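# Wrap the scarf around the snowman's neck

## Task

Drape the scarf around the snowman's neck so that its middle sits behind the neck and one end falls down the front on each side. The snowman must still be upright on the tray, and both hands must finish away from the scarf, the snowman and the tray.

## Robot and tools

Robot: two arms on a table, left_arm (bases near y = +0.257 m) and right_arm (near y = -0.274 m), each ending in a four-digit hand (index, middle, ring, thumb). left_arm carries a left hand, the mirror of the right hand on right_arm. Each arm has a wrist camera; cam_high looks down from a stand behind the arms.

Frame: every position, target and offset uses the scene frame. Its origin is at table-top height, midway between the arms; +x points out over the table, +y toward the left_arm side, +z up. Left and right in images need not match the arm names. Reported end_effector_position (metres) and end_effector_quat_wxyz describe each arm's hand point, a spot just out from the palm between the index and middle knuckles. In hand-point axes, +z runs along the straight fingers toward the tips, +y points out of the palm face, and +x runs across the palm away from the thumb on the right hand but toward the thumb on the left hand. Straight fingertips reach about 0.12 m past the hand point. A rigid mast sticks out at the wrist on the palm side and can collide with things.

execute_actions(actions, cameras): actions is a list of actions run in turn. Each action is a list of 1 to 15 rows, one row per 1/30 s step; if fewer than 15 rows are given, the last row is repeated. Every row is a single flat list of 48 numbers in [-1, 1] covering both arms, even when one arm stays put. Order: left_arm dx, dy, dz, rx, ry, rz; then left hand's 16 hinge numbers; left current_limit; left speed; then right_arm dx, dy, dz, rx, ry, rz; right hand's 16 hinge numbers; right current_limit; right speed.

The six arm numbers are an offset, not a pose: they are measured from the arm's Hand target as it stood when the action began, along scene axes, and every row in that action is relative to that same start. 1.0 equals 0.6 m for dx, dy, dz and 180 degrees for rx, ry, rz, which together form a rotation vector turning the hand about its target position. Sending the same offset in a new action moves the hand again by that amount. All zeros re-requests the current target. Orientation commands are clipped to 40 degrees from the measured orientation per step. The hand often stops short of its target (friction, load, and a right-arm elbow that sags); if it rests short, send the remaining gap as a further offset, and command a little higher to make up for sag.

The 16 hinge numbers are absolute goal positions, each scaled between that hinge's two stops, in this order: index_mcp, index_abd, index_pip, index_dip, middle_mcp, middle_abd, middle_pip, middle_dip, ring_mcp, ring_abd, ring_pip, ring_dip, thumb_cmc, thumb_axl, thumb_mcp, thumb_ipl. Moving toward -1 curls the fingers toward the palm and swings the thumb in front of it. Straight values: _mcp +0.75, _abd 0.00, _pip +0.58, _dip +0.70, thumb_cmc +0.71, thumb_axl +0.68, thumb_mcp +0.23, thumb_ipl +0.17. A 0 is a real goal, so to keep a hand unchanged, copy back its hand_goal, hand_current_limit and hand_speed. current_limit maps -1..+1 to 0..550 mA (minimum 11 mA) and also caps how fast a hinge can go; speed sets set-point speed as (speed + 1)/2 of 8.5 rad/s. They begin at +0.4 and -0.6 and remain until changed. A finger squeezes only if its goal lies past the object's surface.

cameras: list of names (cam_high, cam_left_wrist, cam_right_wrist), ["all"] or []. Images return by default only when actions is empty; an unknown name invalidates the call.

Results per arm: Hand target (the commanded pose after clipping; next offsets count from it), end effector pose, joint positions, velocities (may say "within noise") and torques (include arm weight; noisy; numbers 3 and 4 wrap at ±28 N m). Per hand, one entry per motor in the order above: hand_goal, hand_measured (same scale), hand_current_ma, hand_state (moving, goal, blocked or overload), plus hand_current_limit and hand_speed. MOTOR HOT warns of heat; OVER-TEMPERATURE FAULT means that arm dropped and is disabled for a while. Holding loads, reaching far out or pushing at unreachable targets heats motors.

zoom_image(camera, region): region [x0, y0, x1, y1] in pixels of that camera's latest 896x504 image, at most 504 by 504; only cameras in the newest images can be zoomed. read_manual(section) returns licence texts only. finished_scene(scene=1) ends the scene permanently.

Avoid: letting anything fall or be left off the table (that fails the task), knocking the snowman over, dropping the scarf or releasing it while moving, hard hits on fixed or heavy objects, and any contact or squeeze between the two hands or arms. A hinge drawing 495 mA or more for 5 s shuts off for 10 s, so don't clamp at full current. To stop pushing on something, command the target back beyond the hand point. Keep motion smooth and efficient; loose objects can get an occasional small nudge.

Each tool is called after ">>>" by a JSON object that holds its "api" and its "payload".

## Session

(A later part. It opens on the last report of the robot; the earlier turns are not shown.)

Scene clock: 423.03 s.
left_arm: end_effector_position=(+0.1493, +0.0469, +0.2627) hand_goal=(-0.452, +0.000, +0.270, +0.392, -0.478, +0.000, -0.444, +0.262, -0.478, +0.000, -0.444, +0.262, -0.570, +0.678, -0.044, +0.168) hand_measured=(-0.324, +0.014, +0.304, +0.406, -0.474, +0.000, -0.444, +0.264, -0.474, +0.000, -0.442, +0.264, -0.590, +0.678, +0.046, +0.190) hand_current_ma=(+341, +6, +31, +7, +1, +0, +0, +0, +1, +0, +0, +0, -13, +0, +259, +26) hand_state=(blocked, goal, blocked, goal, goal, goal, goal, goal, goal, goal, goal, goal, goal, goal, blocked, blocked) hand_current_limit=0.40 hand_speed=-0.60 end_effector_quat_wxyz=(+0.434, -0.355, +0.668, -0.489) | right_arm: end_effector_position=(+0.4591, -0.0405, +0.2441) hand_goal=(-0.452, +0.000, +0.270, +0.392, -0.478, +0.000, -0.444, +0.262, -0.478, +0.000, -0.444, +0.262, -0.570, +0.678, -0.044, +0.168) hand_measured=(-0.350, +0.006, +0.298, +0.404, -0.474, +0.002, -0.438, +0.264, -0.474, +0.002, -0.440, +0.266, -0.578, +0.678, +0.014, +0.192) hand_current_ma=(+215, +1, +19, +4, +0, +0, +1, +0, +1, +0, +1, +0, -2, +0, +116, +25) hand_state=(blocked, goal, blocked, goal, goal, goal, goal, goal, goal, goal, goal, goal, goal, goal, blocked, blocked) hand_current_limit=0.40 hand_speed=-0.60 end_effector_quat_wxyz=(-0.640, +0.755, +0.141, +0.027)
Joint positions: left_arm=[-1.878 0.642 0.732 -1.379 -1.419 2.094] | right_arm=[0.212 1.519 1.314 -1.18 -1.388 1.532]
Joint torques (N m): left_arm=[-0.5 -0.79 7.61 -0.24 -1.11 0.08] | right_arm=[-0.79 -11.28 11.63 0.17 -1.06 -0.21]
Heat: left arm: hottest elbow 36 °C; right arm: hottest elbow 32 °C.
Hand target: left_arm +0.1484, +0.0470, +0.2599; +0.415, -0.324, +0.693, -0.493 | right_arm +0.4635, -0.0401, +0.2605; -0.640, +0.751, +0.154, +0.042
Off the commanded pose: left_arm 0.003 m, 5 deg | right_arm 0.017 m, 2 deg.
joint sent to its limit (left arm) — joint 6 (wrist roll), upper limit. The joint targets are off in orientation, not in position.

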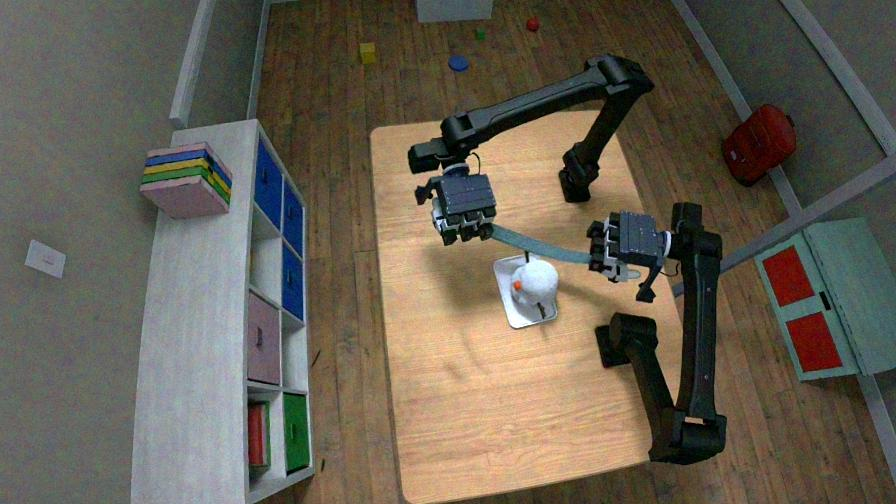

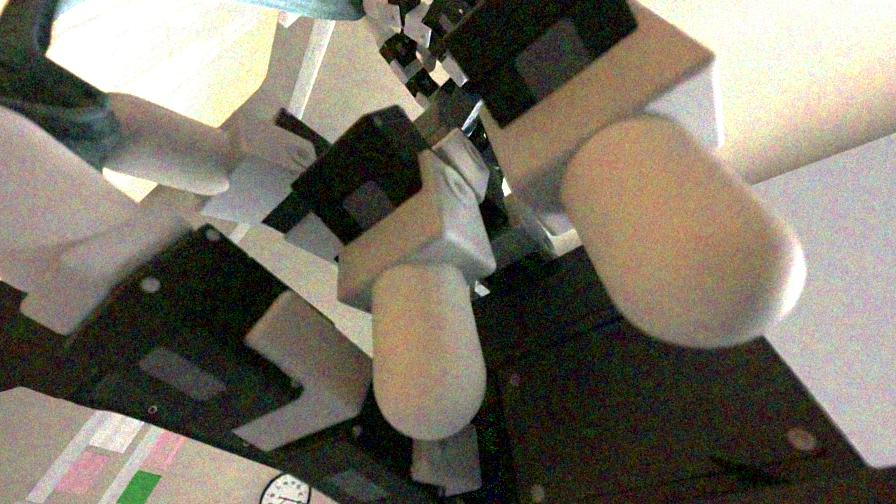

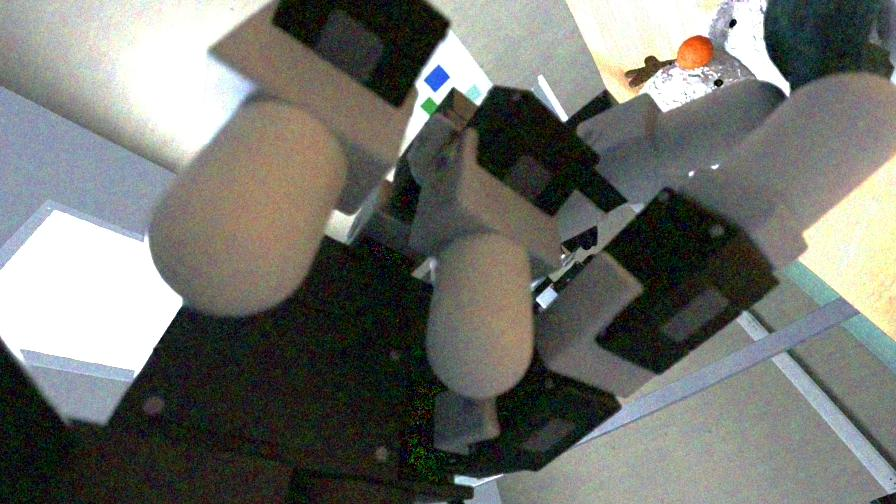

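>>> {"api": "execute_actions", "payload": {"actions": [[[0.0097,0.0215,-0.041,-0.01,0.0275,0.0036,-0.452,0,0.27,0.391,-0.479,0,-0.445,0.261,-0.479,0,-0.445,0.261,-0.571,0.677,-0.045,0.168,0.4,-0.6,0,0.001,-0.0105,0,0,0,-0.452,0,0.27,0.391,-0.479,0,-0.445,0.261,-0.479,0,-0.445,0.261,-0.571,0.677,-0.045,0.168,0.4,-0.6]],[[0.0097,0.0215,-0.041,-0.01,0.0275,0.0036,-0.452,0,0.27,0.391,-0.479,0,-0.445,0.261,-0.479,0,-0.445,0.261,-0.571,0.677,-0.045,0.168,0.4,-0.6,0,0.001,-0.0105,0,0,0,-0.452,0,0.27,0.391,-0.479,0,-0.445,0.261,-0.479,0,-0.445,0.261,-0.571,0.677,-0.045,0.168,0.4,-0.6]],[[0.0097,0.0215,-0.041,-0.01,0.0275,0.0036,-0.452,0,0.27,0.391,-0.479,0,-0.445,0.261,-0.479,0,-0.445,0.261,-0.571,0.677,-0.045,0.168,0.4,-0.6,0,0.001,-0.0105,0,0,0,-0.452,0,0.27,0.391,-0.479,0,-0.445,0.261,-0.479,0,-0.445,0.261,-0.571,0.677,-0.045,0.168,0.4,-0.6]],[[0.0097,0.0215,-0.041,-0.01,0.0275,0.0036,-0.452,0,0.27,0.391,-0.479,0,-0.445,0.261,-0.479,0,-0.445,0.261,-0.571,0.677,-0.045,0.168,0.4,-0.6,0,0.001,-0.0105,0,0,0,-0.452,0,0.27,0.391,-0.479,0,-0.445,0.261,-0.479,0,-0.445,0.261,-0.571,0.677,-0.045,0.168,0.4,-0.6]]], "cameras": ["all"]}}

>>> {"api": "zoom_image", "payload": {"camera": "cam_high", "region": [400, 160, 680, 340]}}

Scene clock: 440.73 s.
left_arm: end_effector_position=(+0.1626, +0.0865, +0.1869) hand_goal=(-0.452, +0.000, +0.270, +0.392, -0.478, +0.000, -0.444, +0.262, -0.478, +0.000, -0.444, +0.262, -0.570, +0.678, -0.044, +0.168) hand_measured=(-0.324, +0.016, +0.304, +0.406, -0.474, +0.000, -0.444, +0.264, -0.474, +0.000, -0.442, +0.264, -0.590, +0.678, +0.046, +0.190) hand_current_ma=(+337, +6, +32, +7, +1, +0, +0, +0, +1, +0, +0, +0, -13, +0, +259, +26) hand_state=(blocked, goal, blocked, goal, goal, goal, goal, goal, goal, goal, goal, goal, blocked, goal, blocked, blocked) hand_current_limit=0.40 hand_speed=-0.60 end_effector_quat_wxyz=(+0.374, -0.449, +0.663, -0.468) | right_arm: end_effector_position=(+0.4636, -0.0396, +0.2360) hand_goal=(-0.452, +0.000, +0.270, +0.392, -0.478, +0.000, -0.444, +0.262, -0.478, +0.000, -0.444, +0.262, -0.570, +0.678, -0.044, +0.168) hand_measured=(-0.350, +0.008, +0.298, +0.404, -0.474, +0.002, -0.438, +0.264, -0.474, +0.002, -0.440, +0.266, -0.578, +0.678, +0.014, +0.192) hand_current_ma=(+215, +2, +20, +4, +0, +0, +1, +0, +1, +0, +1, +0, -2, +0, +111, +25) hand_state=(blocked, goal, blocked, goal, goal, goal, goal, goal, goal, goal, goal, goal, goal, goal, blocked, blocked) hand_current_limit=0.40 hand_speed=-0.60 end_effector_quat_wxyz=(-0.640, +0.752, +0.151, +0.039)
Joint positions: left_arm=[-1.73 0.42 0.523 -1.246 -1.255 2.097] | right_arm=[0.212 1.519 1.29 -1.118 -1.389 1.538]
Joint torques (N m): left_arm=[0.91 0.56 8.16 0.24 -0.88 -0.07] | right_arm=[-0.44 -10.4 8.98 1.26 -0.99 -0.09]
Heat: left arm: hottest elbow 36 °C; right arm: hottest elbow 33 °C.
Hand target: left_arm +0.1626, +0.0865, +0.1869; +0.374, -0.449, +0.663, -0.468 (last step not sent: back at the drive's target) | right_arm +0.4635, -0.0377, +0.2353; -0.640, +0.751, +0.154, +0.042
Off the commanded pose: left_arm 0.030 m, 12 deg | right_arm 0.002 m, 0 deg.
pose unreachable (left arm): on one or more control steps of this call, first in action 3 (counted from 0), this arm could not follow its commanded pose, so it was not sent that pose on those steps. It may still have moved: this result reports where it is.
cause: moving toward the commanded pose would bring two parts of the arm too close to each other (joints 2 (shoulder) to 6 (wrist roll) lie between them).

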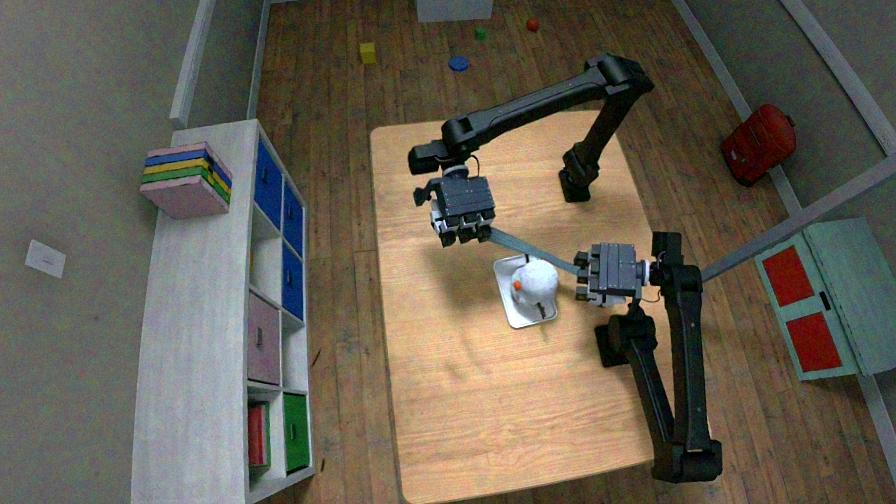

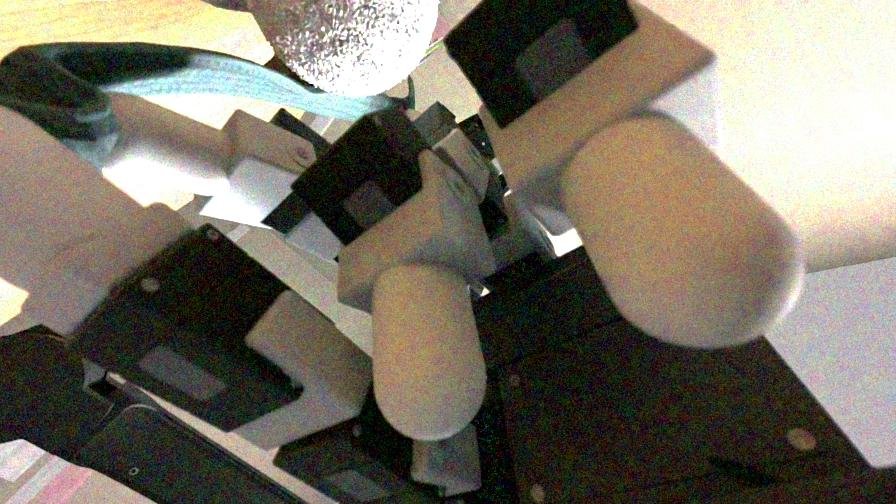

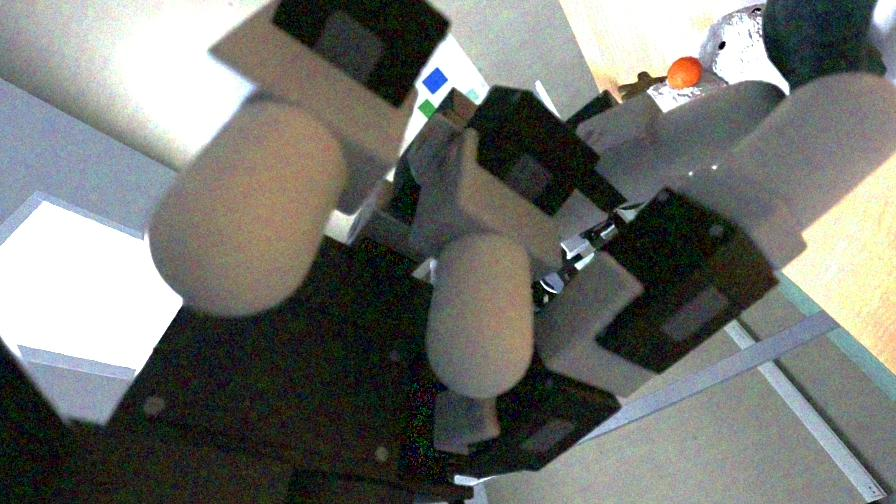

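Scaled by 1.800 from the camera's 896x504 image, which has a finer 1280x720 frame.

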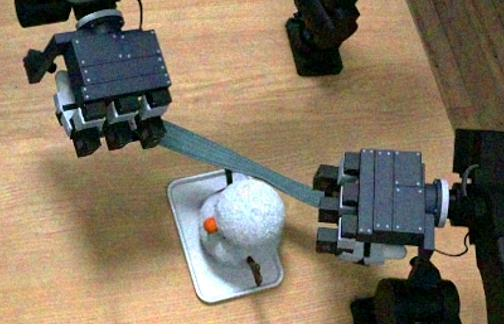

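>>> {"api": "execute_actions", "payload": {"actions": [[[0.002,0.004,0.03,-0.0035,0.013,0.019,-0.452,0,0.27,0.391,-0.479,0,-0.445,0.261,-0.479,0,-0.445,0.261,-0.571,0.677,-0.045,0.168,0.4,-0.6,-0.044,-0.014,0.03,0,0,0,-0.452,0,0.27,0.391,-0.479,0,-0.445,0.261,-0.479,0,-0.445,0.261,-0.571,0.677,-0.045,0.168,0.4,-0.6]],[[0.006,0.012,0.04,-0.0035,0.013,0.019,-0.452,0,0.27,0.391,-0.479,0,-0.445,0.261,-0.479,0,-0.445,0.261,-0.571,0.677,-0.045,0.168,0.4,-0.6,-0.044,-0.014,0.036,0,0,0,-0.452,0,0.27,0.391,-0.479,0,-0.445,0.261,-0.479,0,-0.445,0.261,-0.571,0.677,-0.045,0.168,0.4,-0.6]],[[0.008,0.016,0.04,-0.0035,0.013,0.019,-0.452,0,0.27,0.391,-0.479,0,-0.445,0.261,-0.479,0,-0.445,0.261,-0.571,0.677,-0.045,0.168,0.4,-0.6,-0.044,-0.014,0.036,0,0,0,-0.452,0,0.27,0.391,-0.479,0,-0.445,0.261,-0.479,0,-0.445,0.261,-0.571,0.677,-0.045,0.168,0.4,-0.6]],[[0.008,0.016,0.048,-0.0035,0.013,0.019,-0.452,0,0.27,0.391,-0.479,0,-0.445,0.261,-0.479,0,-0.445,0.261,-0.571,0.677,-0.045,0.168,0.4,-0.6,-0.044,-0.014,0.036,0,0,0,-0.452,0,0.27,0.391,-0.479,0,-0.445,0.261,-0.479,0,-0.445,0.261,-0.571,0.677,-0.045,0.168,0.4,-0.6]]], "cameras": ["all"]}}

>>> {"api": "zoom_image", "payload": {"camera": "cam_high", "region": [400, 160, 680, 340]}}

Scene clock: 484.60 s.
left_arm: end_effector_position=(+0.1761, +0.1195, +0.2612) hand_goal=(-0.452, +0.000, +0.270, +0.392, -0.478, +0.000, -0.444, +0.262, -0.478, +0.000, -0.444, +0.262, -0.570, +0.678, -0.044, +0.168) hand_measured=(-0.326, +0.016, +0.306, +0.406, -0.472, +0.000, -0.444, +0.264, -0.474, +0.000, -0.442, +0.264, -0.590, +0.678, +0.046, +0.192) hand_current_ma=(+333, +6, +33, +7, +1, +0, +0, +0, +1, +0, +0, +0, -13, +0, +259, +26) hand_state=(blocked, goal, blocked, goal, goal, goal, goal, goal, goal, goal, goal, goal, blocked, goal, blocked, blocked) hand_current_limit=0.40 hand_speed=-0.60 end_effector_quat_wxyz=(+0.371, -0.560, +0.633, -0.386) | right_arm: end_effector_position=(+0.3516, -0.0667, +0.3152) hand_goal=(-0.452, +0.000, +0.270, +0.392, -0.478, +0.000, -0.444, +0.262, -0.478, +0.000, -0.444, +0.262, -0.570, +0.678, -0.044, +0.168) hand_measured=(-0.352, +0.010, +0.298, +0.404, -0.474, +0.002, -0.438, +0.264, -0.474, +0.002, -0.440, +0.266, -0.578, +0.678, +0.012, +0.192) hand_current_ma=(+214, +2, +21, +4, +0, +0, +1, +0, +0, +0, +1, +0, -2, +0, +110, +25) hand_state=(blocked, goal, blocked, goal, goal, goal, goal, goal, goal, goal, goal, goal, goal, goal, blocked, blocked) hand_current_limit=0.40 hand_speed=-0.60 end_effector_quat_wxyz=(-0.640, +0.751, +0.158, +0.036)
Joint positions: left_arm=[-1.497 0.498 0.797 -1.569 -1.107 1.946] | right_arm=[0.193 1.235 1.225 -1.528 -1.392 1.34]
Joint torques (N m): left_arm=[1.49 1.32 11.74 -0.16 -0.71 -0.12] | right_arm=[-1.9 -5.42 10.63 -0.05 -1.05 -0.2]
Heat: left arm: hottest elbow 36 °C; right arm: hottest elbow 33 °C.
Hand target: left_arm +0.1770, +0.1152, +0.2817; +0.362, -0.570, +0.622, -0.396 | right_arm +0.3577, -0.0712, +0.3180; -0.640, +0.751, +0.154, +0.041
Off the commanded pose: left_arm 0.021 m, 2 deg | right_arm 0.008 m, 1 deg.

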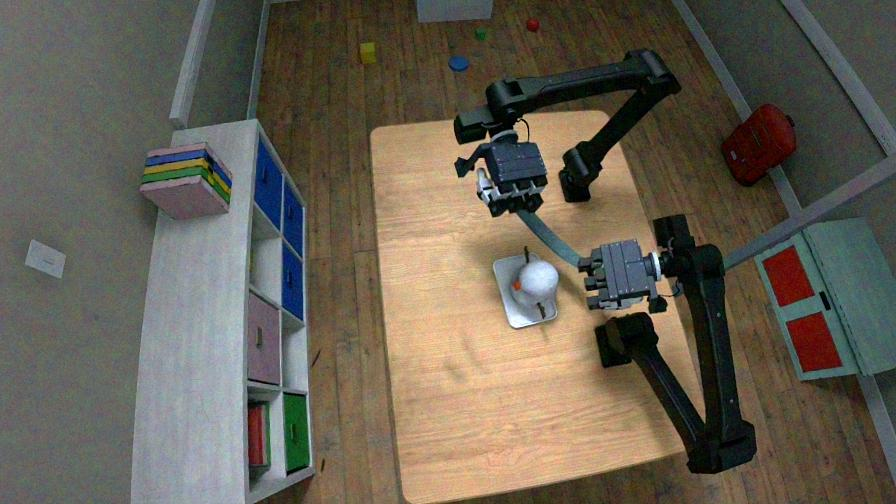

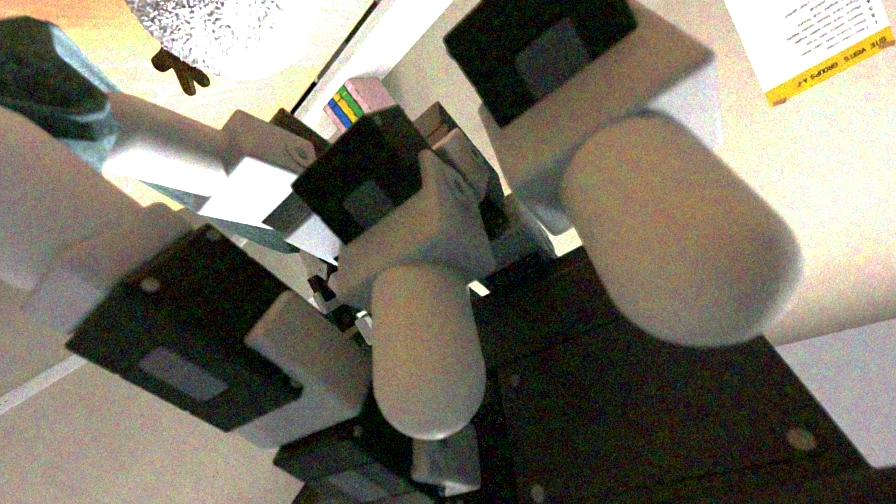

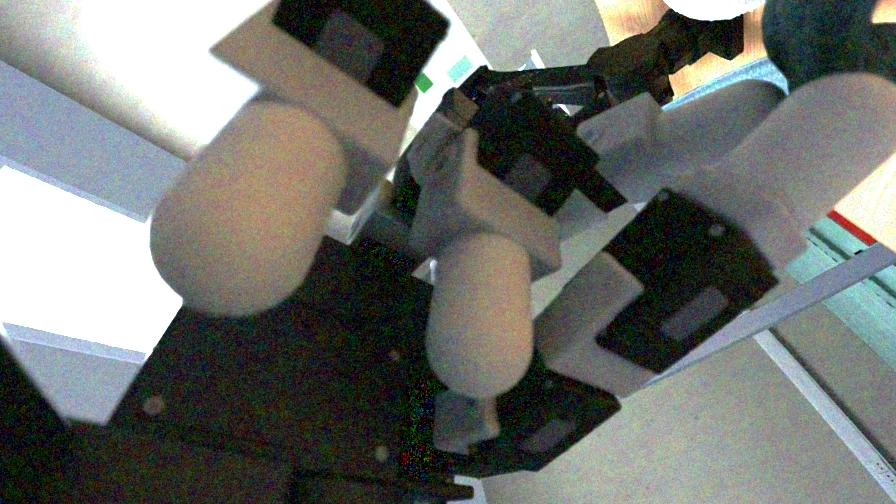

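Scaled by 1.800 from the camera's 896x504 image, which has a finer 1280x720 frame.

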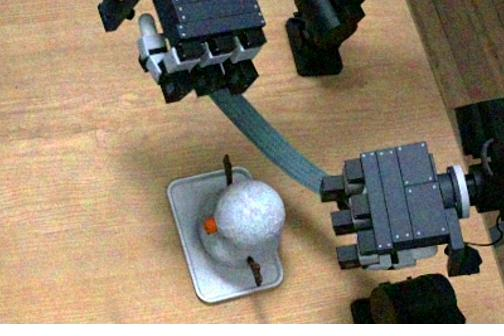

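>>> {"api": "execute_actions", "payload": {"actions": [[[0.01,0.031,0.011,0,0,0.0322,-0.452,0,0.27,0.391,-0.479,0,-0.445,0.261,-0.479,0,-0.445,0.261,-0.571,0.677,-0.045,0.168,0.4,-0.6,-0.055,0.0173,0.001,0,0,0.014,-0.452,0,0.27,0.391,-0.479,0,-0.445,0.261,-0.479,0,-0.445,0.261,-0.571,0.677,-0.045,0.168,0.4,-0.6]],[[0.01,0.031,0.011,0,0,0.0322,-0.452,0,0.27,0.391,-0.479,0,-0.445,0.261,-0.479,0,-0.445,0.261,-0.571,0.677,-0.045,0.168,0.4,-0.6,-0.055,0.0173,0.001,0,0,0.014,-0.452,0,0.27,0.391,-0.479,0,-0.445,0.261,-0.479,0,-0.445,0.261,-0.571,0.677,-0.045,0.168,0.4,-0.6]],[[0.01,0.031,0.011,0,0,0.0322,-0.452,0,0.27,0.391,-0.479,0,-0.445,0.261,-0.479,0,-0.445,0.261,-0.571,0.677,-0.045,0.168,0.4,-0.6,-0.055,0.0173,0.001,0,0,0.014,-0.452,0,0.27,0.391,-0.479,0,-0.445,0.261,-0.479,0,-0.445,0.261,-0.571,0.677,-0.045,0.168,0.4,-0.6]],[[0.01,0.031,0.011,0,0,0.0322,-0.452,0,0.27,0.391,-0.479,0,-0.445,0.261,-0.479,0,-0.445,0.261,-0.571,0.677,-0.045,0.168,0.4,-0.6,-0.055,0.0173,0.001,0,0,0.014,-0.452,0,0.27,0.391,-0.479,0,-0.445,0.261,-0.479,0,-0.445,0.261,-0.571,0.677,-0.045,0.168,0.4,-0.6]]], "cameras": ["all"]}}

>>> {"api": "zoom_image", "payload": {"camera": "cam_high", "region": [460, 140, 700, 340]}}

Scene clock: 500.10 s.
left_arm: end_effector_position=(+0.2016, +0.1904, +0.2831) hand_goal=(-0.452, +0.000, +0.270, +0.392, -0.478, +0.000, -0.444, +0.262, -0.478, +0.000, -0.444, +0.262, -0.570, +0.678, -0.044, +0.168) hand_measured=(-0.326, +0.016, +0.306, +0.406, -0.472, +0.000, -0.444, +0.264, -0.474, +0.000, -0.442, +0.264, -0.590, +0.678, +0.046, +0.192) hand_current_ma=(+333, +6, +33, +7, +1, +0, +0, +0, +1, +0, +0, +0, -13, +0, +259, +26) hand_state=(blocked, goal, blocked, goal, goal, goal, goal, goal, goal, goal, goal, goal, blocked, goal, blocked, blocked) hand_current_limit=0.40 hand_speed=-0.60 end_effector_quat_wxyz=(-0.418, +0.679, -0.523, +0.302) | right_arm: end_effector_position=(+0.2279, -0.0311, +0.3210) hand_goal=(-0.452, +0.000, +0.270, +0.392, -0.478, +0.000, -0.444, +0.262, -0.478, +0.000, -0.444, +0.262, -0.570, +0.678, -0.044, +0.168) hand_measured=(-0.352, +0.008, +0.300, +0.404, -0.476, +0.002, -0.438, +0.264, -0.476, +0.002, -0.440, +0.266, -0.578, +0.678, +0.012, +0.192) hand_current_ma=(+208, +2, +22, +5, +0, +0, +1, +0, +0, +0, +1, +0, -2, +0, +110, +25) hand_state=(blocked, goal, blocked, goal, goal, goal, goal, goal, goal, goal, goal, goal, goal, goal, blocked, blocked) hand_current_limit=0.40 hand_speed=-0.60 end_effector_quat_wxyz=(-0.642, +0.736, +0.216, -0.016)
Joint positions: left_arm=[-1.129 0.472 0.87 -1.7 -1.064 1.908] | right_arm=[0.41 0.944 1.025 -1.312 -1.383 1.656]
Joint torques (N m): left_arm=[1.49 0.44 12.03 -0.12 -0.83 0.05] | right_arm=[-0.32 -3.02 9.26 1.37 -0.91 -0.06]
Heat: left arm: hottest elbow 37 °C; right arm: hottest elbow 33 °C.
Hand target: left_arm +0.2010, +0.1896, +0.3082; -0.434, +0.683, -0.495, +0.316 | right_arm +0.2257, -0.0297, +0.3204; -0.641, +0.735, +0.220, -0.015
Off the commanded pose: left_arm 0.025 m, 4 deg | right_arm 0.003 m, 0 deg.
joint sent to its limit (left arm) — joint 4 (wrist pitch), lower limit. The joint targets are off in orientation, not in position.

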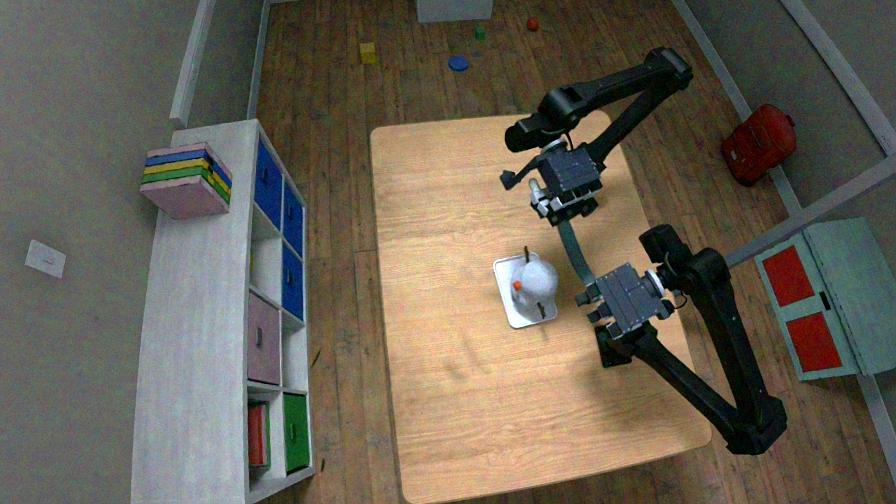

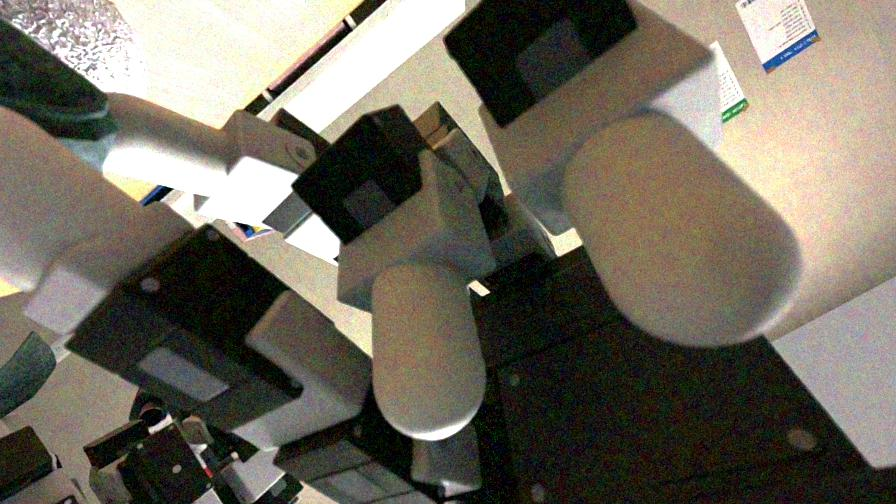

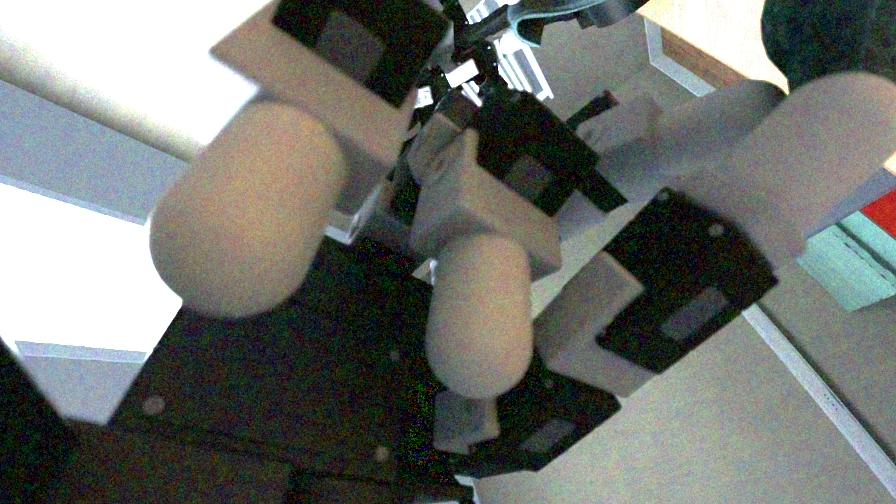

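Scaled by 2.100 from the camera's 896x504 image, which has a finer 1280x720 frame.

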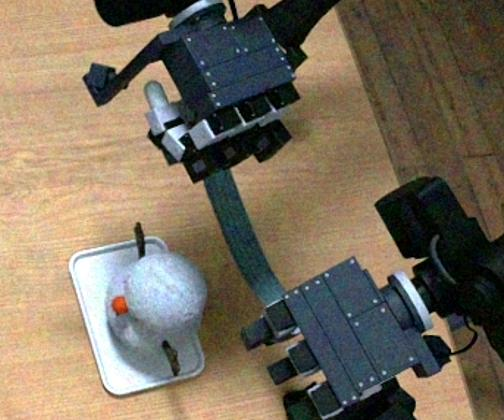

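>>> {"api": "zoom_image", "payload": {"camera": "cam_right_wrist", "region": [380, 0, 780, 225]}}

>>> {"api": "zoom_image", "payload": {"camera": "cam_left_wrist", "region": [0, 230, 400, 504]}}

Scaled by 1.260 from the camera's 896x504 image, which has a finer 1280x720 frame.

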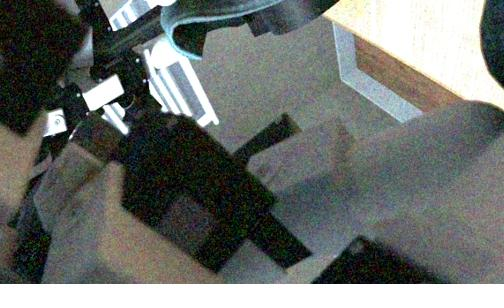

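Scaled by 1.260 from the camera's 896x504 image, which has a finer 1280x720 frame.

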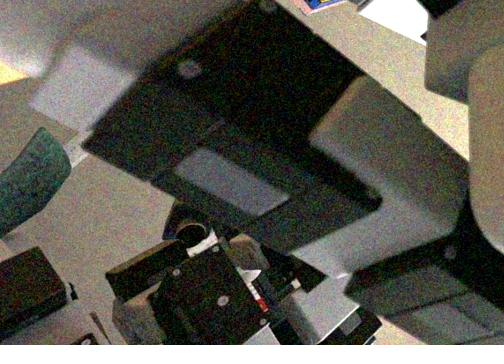

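>>> {"api": "zoom_image", "payload": {"camera": "cam_high", "region": [530, 190, 640, 330]}}

Scaled by 3.600 from the camera's 896x504 image, which has a finer 1280x720 frame.

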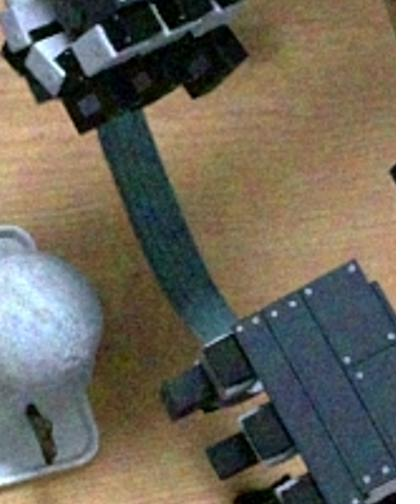

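>>> {"api": "execute_actions", "payload": {"actions": [[[0.0233,0.0233,-0.0156,0,0,0.044,-0.452,0,0.27,0.391,-0.479,0,-0.445,0.261,-0.479,0,-0.445,0.261,-0.571,0.677,-0.045,0.168,0.4,-0.6,0.015,0.004,-0.025,0,0,0,-0.452,0,0.27,0.391,-0.479,0,-0.445,0.261,-0.479,0,-0.445,0.261,-0.571,0.677,-0.045,0.168,0.4,-0.6]],[[0.0233,0.0233,-0.0156,0,0,0.044,-0.452,0,0.27,0.391,-0.479,0,-0.445,0.261,-0.479,0,-0.445,0.261,-0.571,0.677,-0.045,0.168,0.4,-0.6,0.015,0.004,-0.025,0,0,0,-0.452,0,0.27,0.391,-0.479,0,-0.445,0.261,-0.479,0,-0.445,0.261,-0.571,0.677,-0.045,0.168,0.4,-0.6]],[[0.0233,0.0233,-0.0156,0,0,0.044,-0.452,0,0.27,0.391,-0.479,0,-0.445,0.261,-0.479,0,-0.445,0.261,-0.571,0.677,-0.045,0.168,0.4,-0.6,0.015,0.004,-0.025,0,0,0,-0.452,0,0.27,0.391,-0.479,0,-0.445,0.261,-0.479,0,-0.445,0.261,-0.571,0.677,-0.045,0.168,0.4,-0.6]]], "cameras": ["all"]}}

>>> {"api": "zoom_image", "payload": {"camera": "cam_high", "region": [480, 190, 640, 340]}}

Scene clock: 538.10 s.
left_arm: end_effector_position=(+0.2428, +0.2307, +0.2782) hand_goal=(-0.452, +0.000, +0.270, +0.392, -0.478, +0.000, -0.444, +0.262, -0.478, +0.000, -0.444, +0.262, -0.570, +0.678, -0.044, +0.168) hand_measured=(-0.326, +0.016, +0.306, +0.406, -0.472, +0.000, -0.444, +0.264, -0.474, +0.000, -0.442, +0.264, -0.590, +0.678, +0.046, +0.192) hand_current_ma=(+333, +6, +33, +7, +1, +0, +0, +0, +1, +0, +0, +0, -13, +0, +259, +27) hand_state=(blocked, goal, blocked, goal, goal, goal, goal, goal, goal, goal, goal, goal, blocked, goal, blocked, blocked) hand_current_limit=0.40 hand_speed=-0.60 end_effector_quat_wxyz=(-0.485, +0.769, -0.354, +0.220) | right_arm: end_effector_position=(+0.2489, -0.0228, +0.2779) hand_goal=(-0.452, +0.000, +0.270, +0.392, -0.478, +0.000, -0.444, +0.262, -0.478, +0.000, -0.444, +0.262, -0.570, +0.678, -0.044, +0.168) hand_measured=(-0.352, +0.008, +0.300, +0.404, -0.476, +0.002, -0.438, +0.264, -0.476, +0.002, -0.440, +0.266, -0.578, +0.678, +0.012, +0.192) hand_current_ma=(+208, +2, +22, +5, +0, +0, +1, +0, +0, +0, +1, +0, -2, +0, +110, +25) hand_state=(blocked, goal, blocked, goal, goal, goal, goal, goal, goal, goal, goal, goal, goal, goal, blocked, blocked) hand_current_limit=0.40 hand_speed=-0.60 end_effector_quat_wxyz=(-0.641, +0.736, +0.217, -0.021)
Joint positions: left_arm=[-0.778 0.591 0.87 -1.7 -1.118 1.743] | right_arm=[0.41 1.019 0.959 -1.208 -1.385 1.624]
Joint torques (N m): left_arm=[1.55 -0.32 7.8 -0.18 -0.99 -0.21] | right_arm=[-0.97 -3.02 9.39 1.33 -0.95 -0.19]
Heat: left arm: hottest elbow 38 °C; right arm: hottest elbow 34 °C.
Hand target: left_arm +0.2430, +0.2316, +0.2801; -0.490, +0.770, -0.344, +0.220 | right_arm +0.2527, -0.0225, +0.2755; -0.642, +0.735, +0.220, -0.015
Off the commanded pose: left_arm 0.002 m, 1 deg | right_arm 0.004 m, 1 deg.
joint sent to its limit (left arm) — joint 4 (wrist pitch), lower limit. The joint targets still meet the commanded pose.

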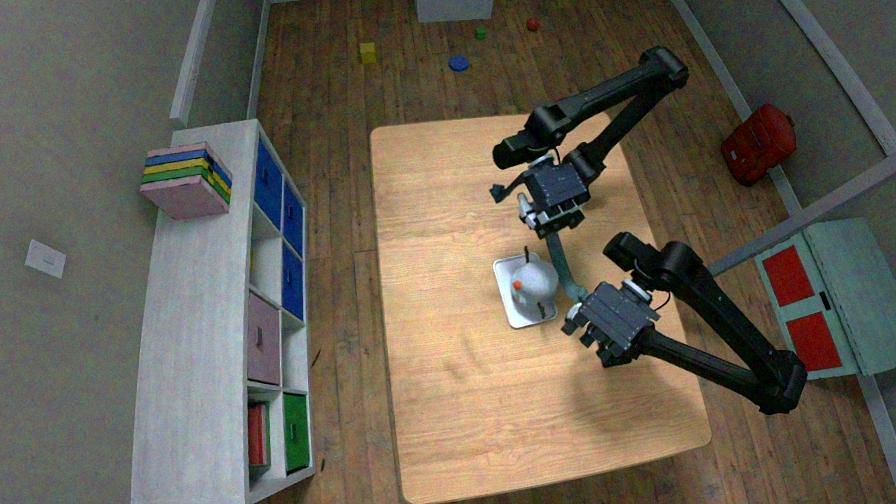

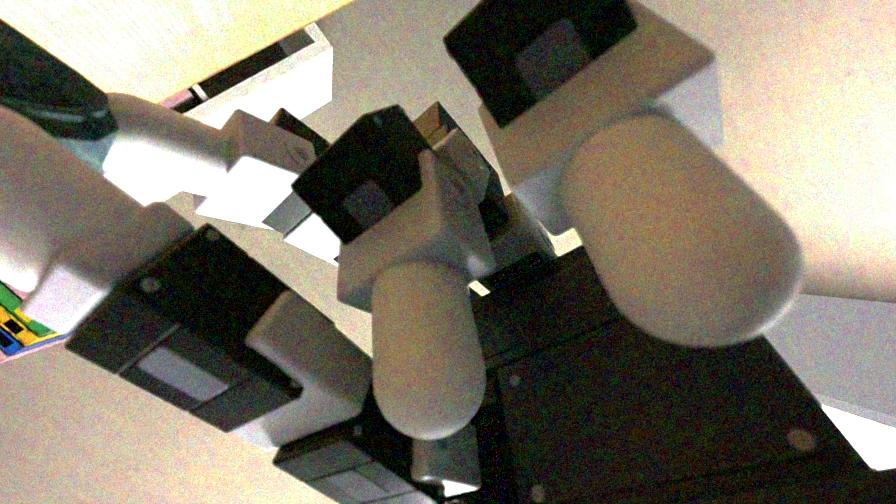

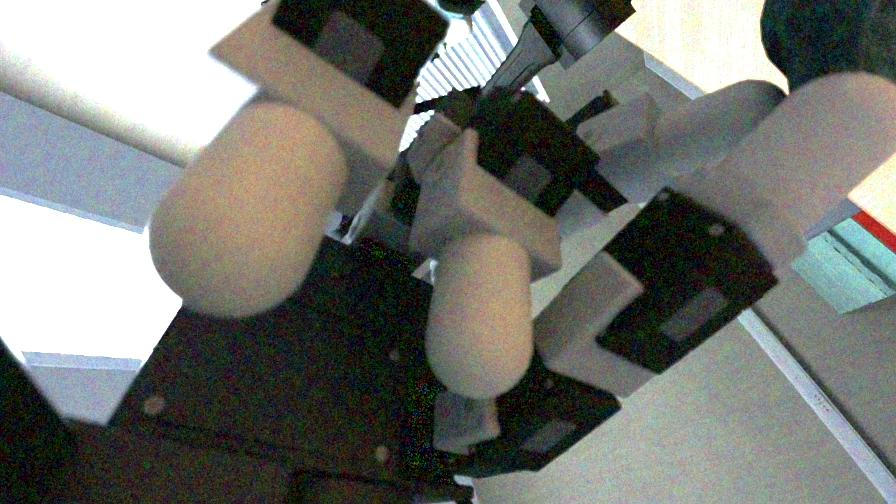

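Scaled by 3.150 from the camera's 896x504 image, which has a finer 1280x720 frame.

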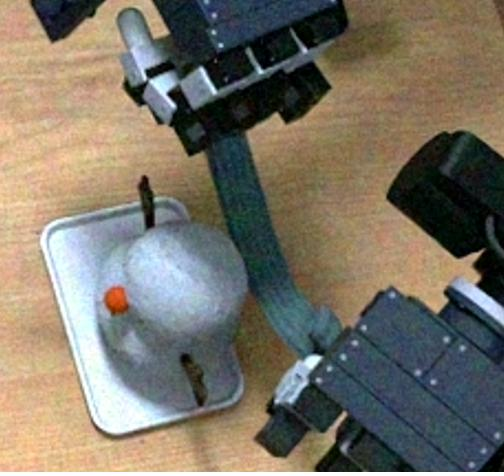

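>>> {"api": "execute_actions", "payload": {"actions": [[[0.0213,0.0089,-0.0098,0,0,0.025,-0.452,0,0.27,0.391,-0.479,0,-0.445,0.261,-0.479,0,-0.445,0.261,-0.571,0.677,-0.045,0.168,0.4,-0.6,0.0268,0.008,-0.0083,0,0,0,-0.452,0,0.27,0.391,-0.479,0,-0.445,0.261,-0.479,0,-0.445,0.261,-0.571,0.677,-0.045,0.168,0.4,-0.6]],[[0.0213,0.0089,-0.0098,0,0,0.025,-0.452,0,0.27,0.391,-0.479,0,-0.445,0.261,-0.479,0,-0.445,0.261,-0.571,0.677,-0.045,0.168,0.4,-0.6,0.0268,0.008,-0.0083,0,0,0,-0.452,0,0.27,0.391,-0.479,0,-0.445,0.261,-0.479,0,-0.445,0.261,-0.571,0.677,-0.045,0.168,0.4,-0.6]]], "cameras": ["cam_high"]}}

>>> {"api": "zoom_image", "payload": {"camera": "cam_high", "region": [480, 190, 640, 340]}}

Scene clock: 564.27 s.
left_arm: end_effector_position=(+0.2659, +0.2416, +0.2669) hand_goal=(-0.452, +0.000, +0.270, +0.392, -0.478, +0.000, -0.444, +0.262, -0.478, +0.000, -0.444, +0.262, -0.570, +0.678, -0.044, +0.168) hand_measured=(-0.326, +0.016, +0.306, +0.406, -0.472, +0.000, -0.444, +0.264, -0.474, +0.000, -0.442, +0.264, -0.590, +0.678, +0.046, +0.192) hand_current_ma=(+333, +6, +33, +7, +1, +0, +0, +0, +1, +0, +0, +0, -13, +0, +259, +27) hand_state=(blocked, goal, blocked, goal, goal, goal, goal, goal, goal, goal, goal, goal, blocked, goal, blocked, blocked) hand_current_limit=0.40 hand_speed=-0.60 end_effector_quat_wxyz=(-0.507, +0.791, -0.295, +0.175) | right_arm: end_effector_position=(+0.2680, -0.0153, +0.2490) hand_goal=(-0.452, +0.000, +0.270, +0.392, -0.478, +0.000, -0.444, +0.262, -0.478, +0.000, -0.444, +0.262, -0.570, +0.678, -0.044, +0.168) hand_measured=(-0.352, +0.008, +0.300, +0.404, -0.476, +0.002, -0.438, +0.264, -0.476, +0.002, -0.440, +0.266, -0.578, +0.678, +0.012, +0.192) hand_current_ma=(+208, +2, +22, +5, +0, +0, +1, +0, +0, +0, +1, +0, -2, +0, +110, +25) hand_state=(blocked, goal, blocked, goal, goal, goal, goal, goal, goal, goal, goal, goal, goal, goal, blocked, blocked) hand_current_limit=0.40 hand_speed=-0.60 end_effector_quat_wxyz=(-0.639, +0.740, +0.205, -0.042)
Joint positions: left_arm=[-0.651 0.694 0.87 -1.681 -1.13 1.668] | right_arm=[0.41 1.124 0.959 -1.194 -1.387 1.58]
Joint torques (N m): left_arm=[2.2 -2.02 7.84 0.05 -0.93 -0.22] | right_arm=[-1.67 -4.48 13.3 1.14 -0.98 -0.16]
Heat: left arm: hottest elbow 37 °C; right arm: hottest elbow 33 °C.
Hand target: left_arm +0.2685, +0.2423, +0.2683; -0.506, +0.795, -0.283, +0.180 | right_arm +0.2848, -0.0129, +0.2655; -0.642, +0.735, +0.220, -0.015
Off the commanded pose: left_arm 0.003 m, 2 deg | right_arm 0.024 m, 4 deg.
Images, in order (width x height): cam_high 896x504.

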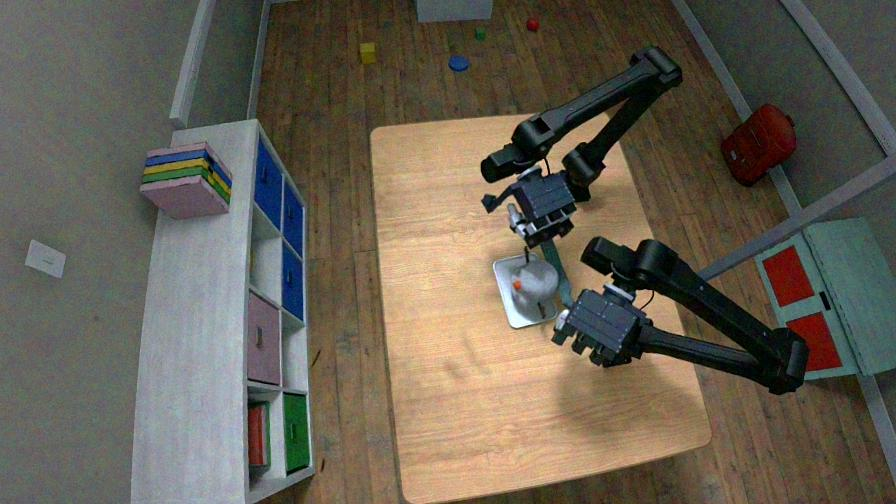

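Scaled by 3.150 from the camera's 896x504 image, which has a finer 1280x720 frame.

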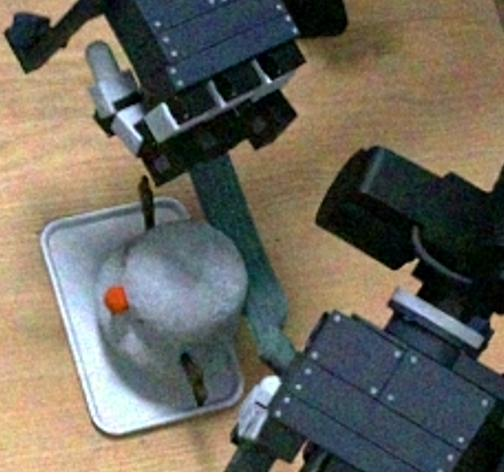

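>>> {"api": "execute_actions", "payload": {"actions": [[[0.0213,0.0089,-0.0098,0,0,0.025,-0.452,0,0.27,0.391,-0.479,0,-0.445,0.261,-0.479,0,-0.445,0.261,-0.571,0.677,-0.045,0.168,0.4,-0.6,0.0268,0.008,-0.0083,0,0,0,-0.452,0,0.27,0.391,-0.479,0,-0.445,0.261,-0.479,0,-0.445,0.261,-0.571,0.677,-0.045,0.168,0.4,-0.6]],[[0.0213,0.0089,-0.0098,0,0,0.025,-0.452,0,0.27,0.391,-0.479,0,-0.445,0.261,-0.479,0,-0.445,0.261,-0.571,0.677,-0.045,0.168,0.4,-0.6,0.0268,0.008,-0.0083,0,0,0,-0.452,0,0.27,0.391,-0.479,0,-0.445,0.261,-0.479,0,-0.445,0.261,-0.571,0.677,-0.045,0.168,0.4,-0.6]]], "cameras": ["all"]}}

>>> {"api": "zoom_image", "payload": {"camera": "cam_high", "region": [480, 190, 640, 340]}}

Scene clock: 578.13 s.
left_arm: end_effector_position=(+0.2896, +0.2528, +0.2490) hand_goal=(-0.452, +0.000, +0.270, +0.392, -0.478, +0.000, -0.444, +0.262, -0.478, +0.000, -0.444, +0.262, -0.570, +0.678, -0.044, +0.168) hand_measured=(-0.326, +0.016, +0.306, +0.406, -0.472, +0.000, -0.444, +0.264, -0.474, +0.000, -0.442, +0.264, -0.590, +0.678, +0.046, +0.192) hand_current_ma=(+333, +6, +33, +7, +1, +0, +0, +0, +1, +0, +0, +0, -13, +0, +259, +27) hand_state=(blocked, goal, blocked, goal, goal, goal, goal, goal, goal, goal, goal, goal, blocked, goal, blocked, blocked) hand_current_limit=0.40 hand_speed=-0.60 end_effector_quat_wxyz=(-0.520, +0.811, -0.234, +0.130) | right_arm: end_effector_position=(+0.2968, -0.0065, +0.2369) hand_goal=(-0.452, +0.000, +0.270, +0.392, -0.478, +0.000, -0.444, +0.262, -0.478, +0.000, -0.444, +0.262, -0.570, +0.678, -0.044, +0.168) hand_measured=(-0.352, +0.008, +0.300, +0.404, -0.476, +0.002, -0.438, +0.264, -0.476, +0.002, -0.440, +0.266, -0.578, +0.678, +0.012, +0.192) hand_current_ma=(+208, +2, +22, +5, +0, +0, +1, +0, +0, +0, +1, +0, -2, +0, +110, +25) hand_state=(blocked, goal, blocked, goal, goal, goal, goal, goal, goal, goal, goal, goal, goal, goal, blocked, blocked) hand_current_limit=0.40 hand_speed=-0.60 end_effector_quat_wxyz=(-0.639, +0.740, +0.205, -0.043)
Joint positions: left_arm=[-0.538 0.811 0.87 -1.669 -1.131 1.563] | right_arm=[0.403 1.222 1.005 -1.18 -1.387 1.544]
Joint torques (N m): left_arm=[1.67 -3.49 8.95 -0.27 -0.95 -0.22] | right_arm=[-1.79 -5.36 13.96 0.98 -1.04 -0.18]
Heat: left arm: hottest elbow 37 °C; right arm: hottest elbow 34 °C.
Hand target: left_arm +0.2940, +0.2530, +0.2566; -0.518, +0.815, -0.219, +0.140 | right_arm +0.3172, -0.0034, +0.2554; -0.641, +0.735, +0.220, -0.015
Off the commanded pose: left_arm 0.009 m, 2 deg | right_arm 0.028 m, 4 deg.

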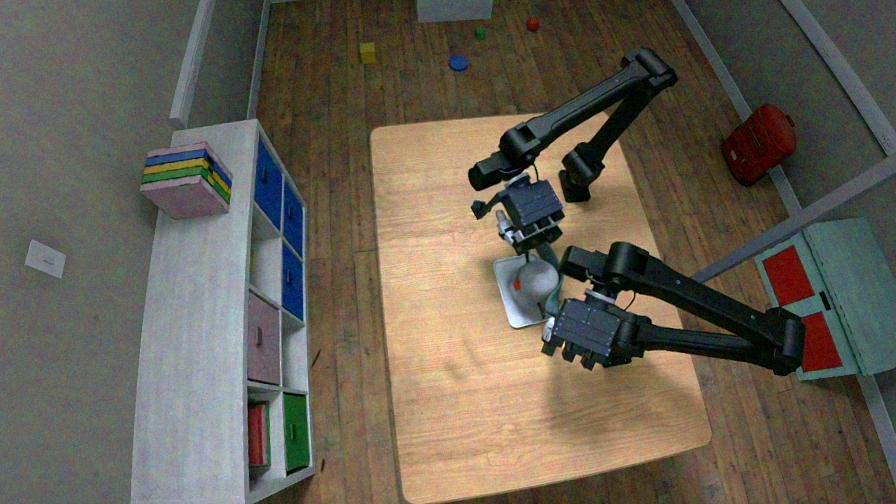

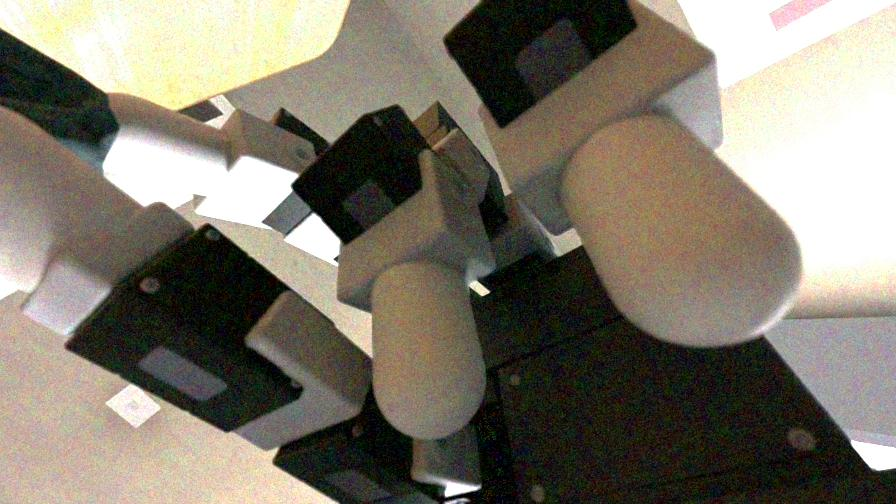

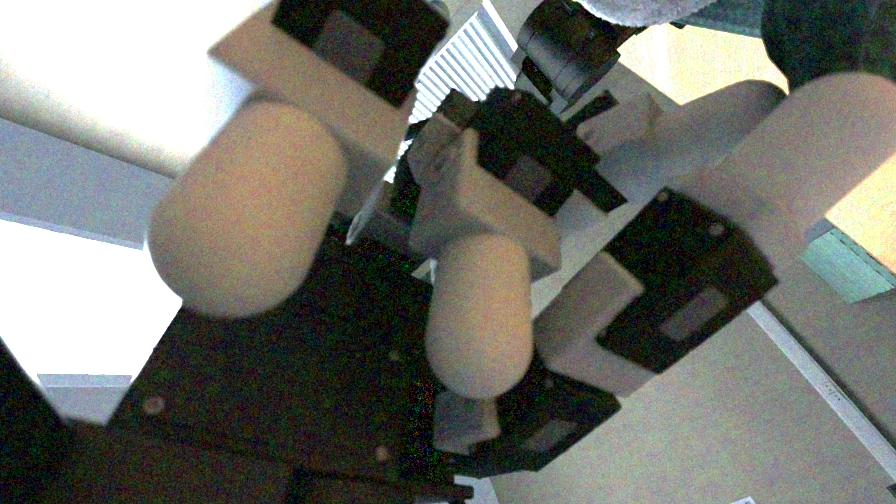

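Scaled by 3.150 from the camera's 896x504 image, which has a finer 1280x720 frame.

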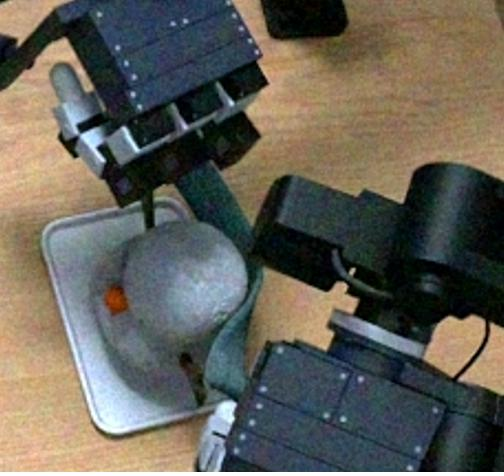

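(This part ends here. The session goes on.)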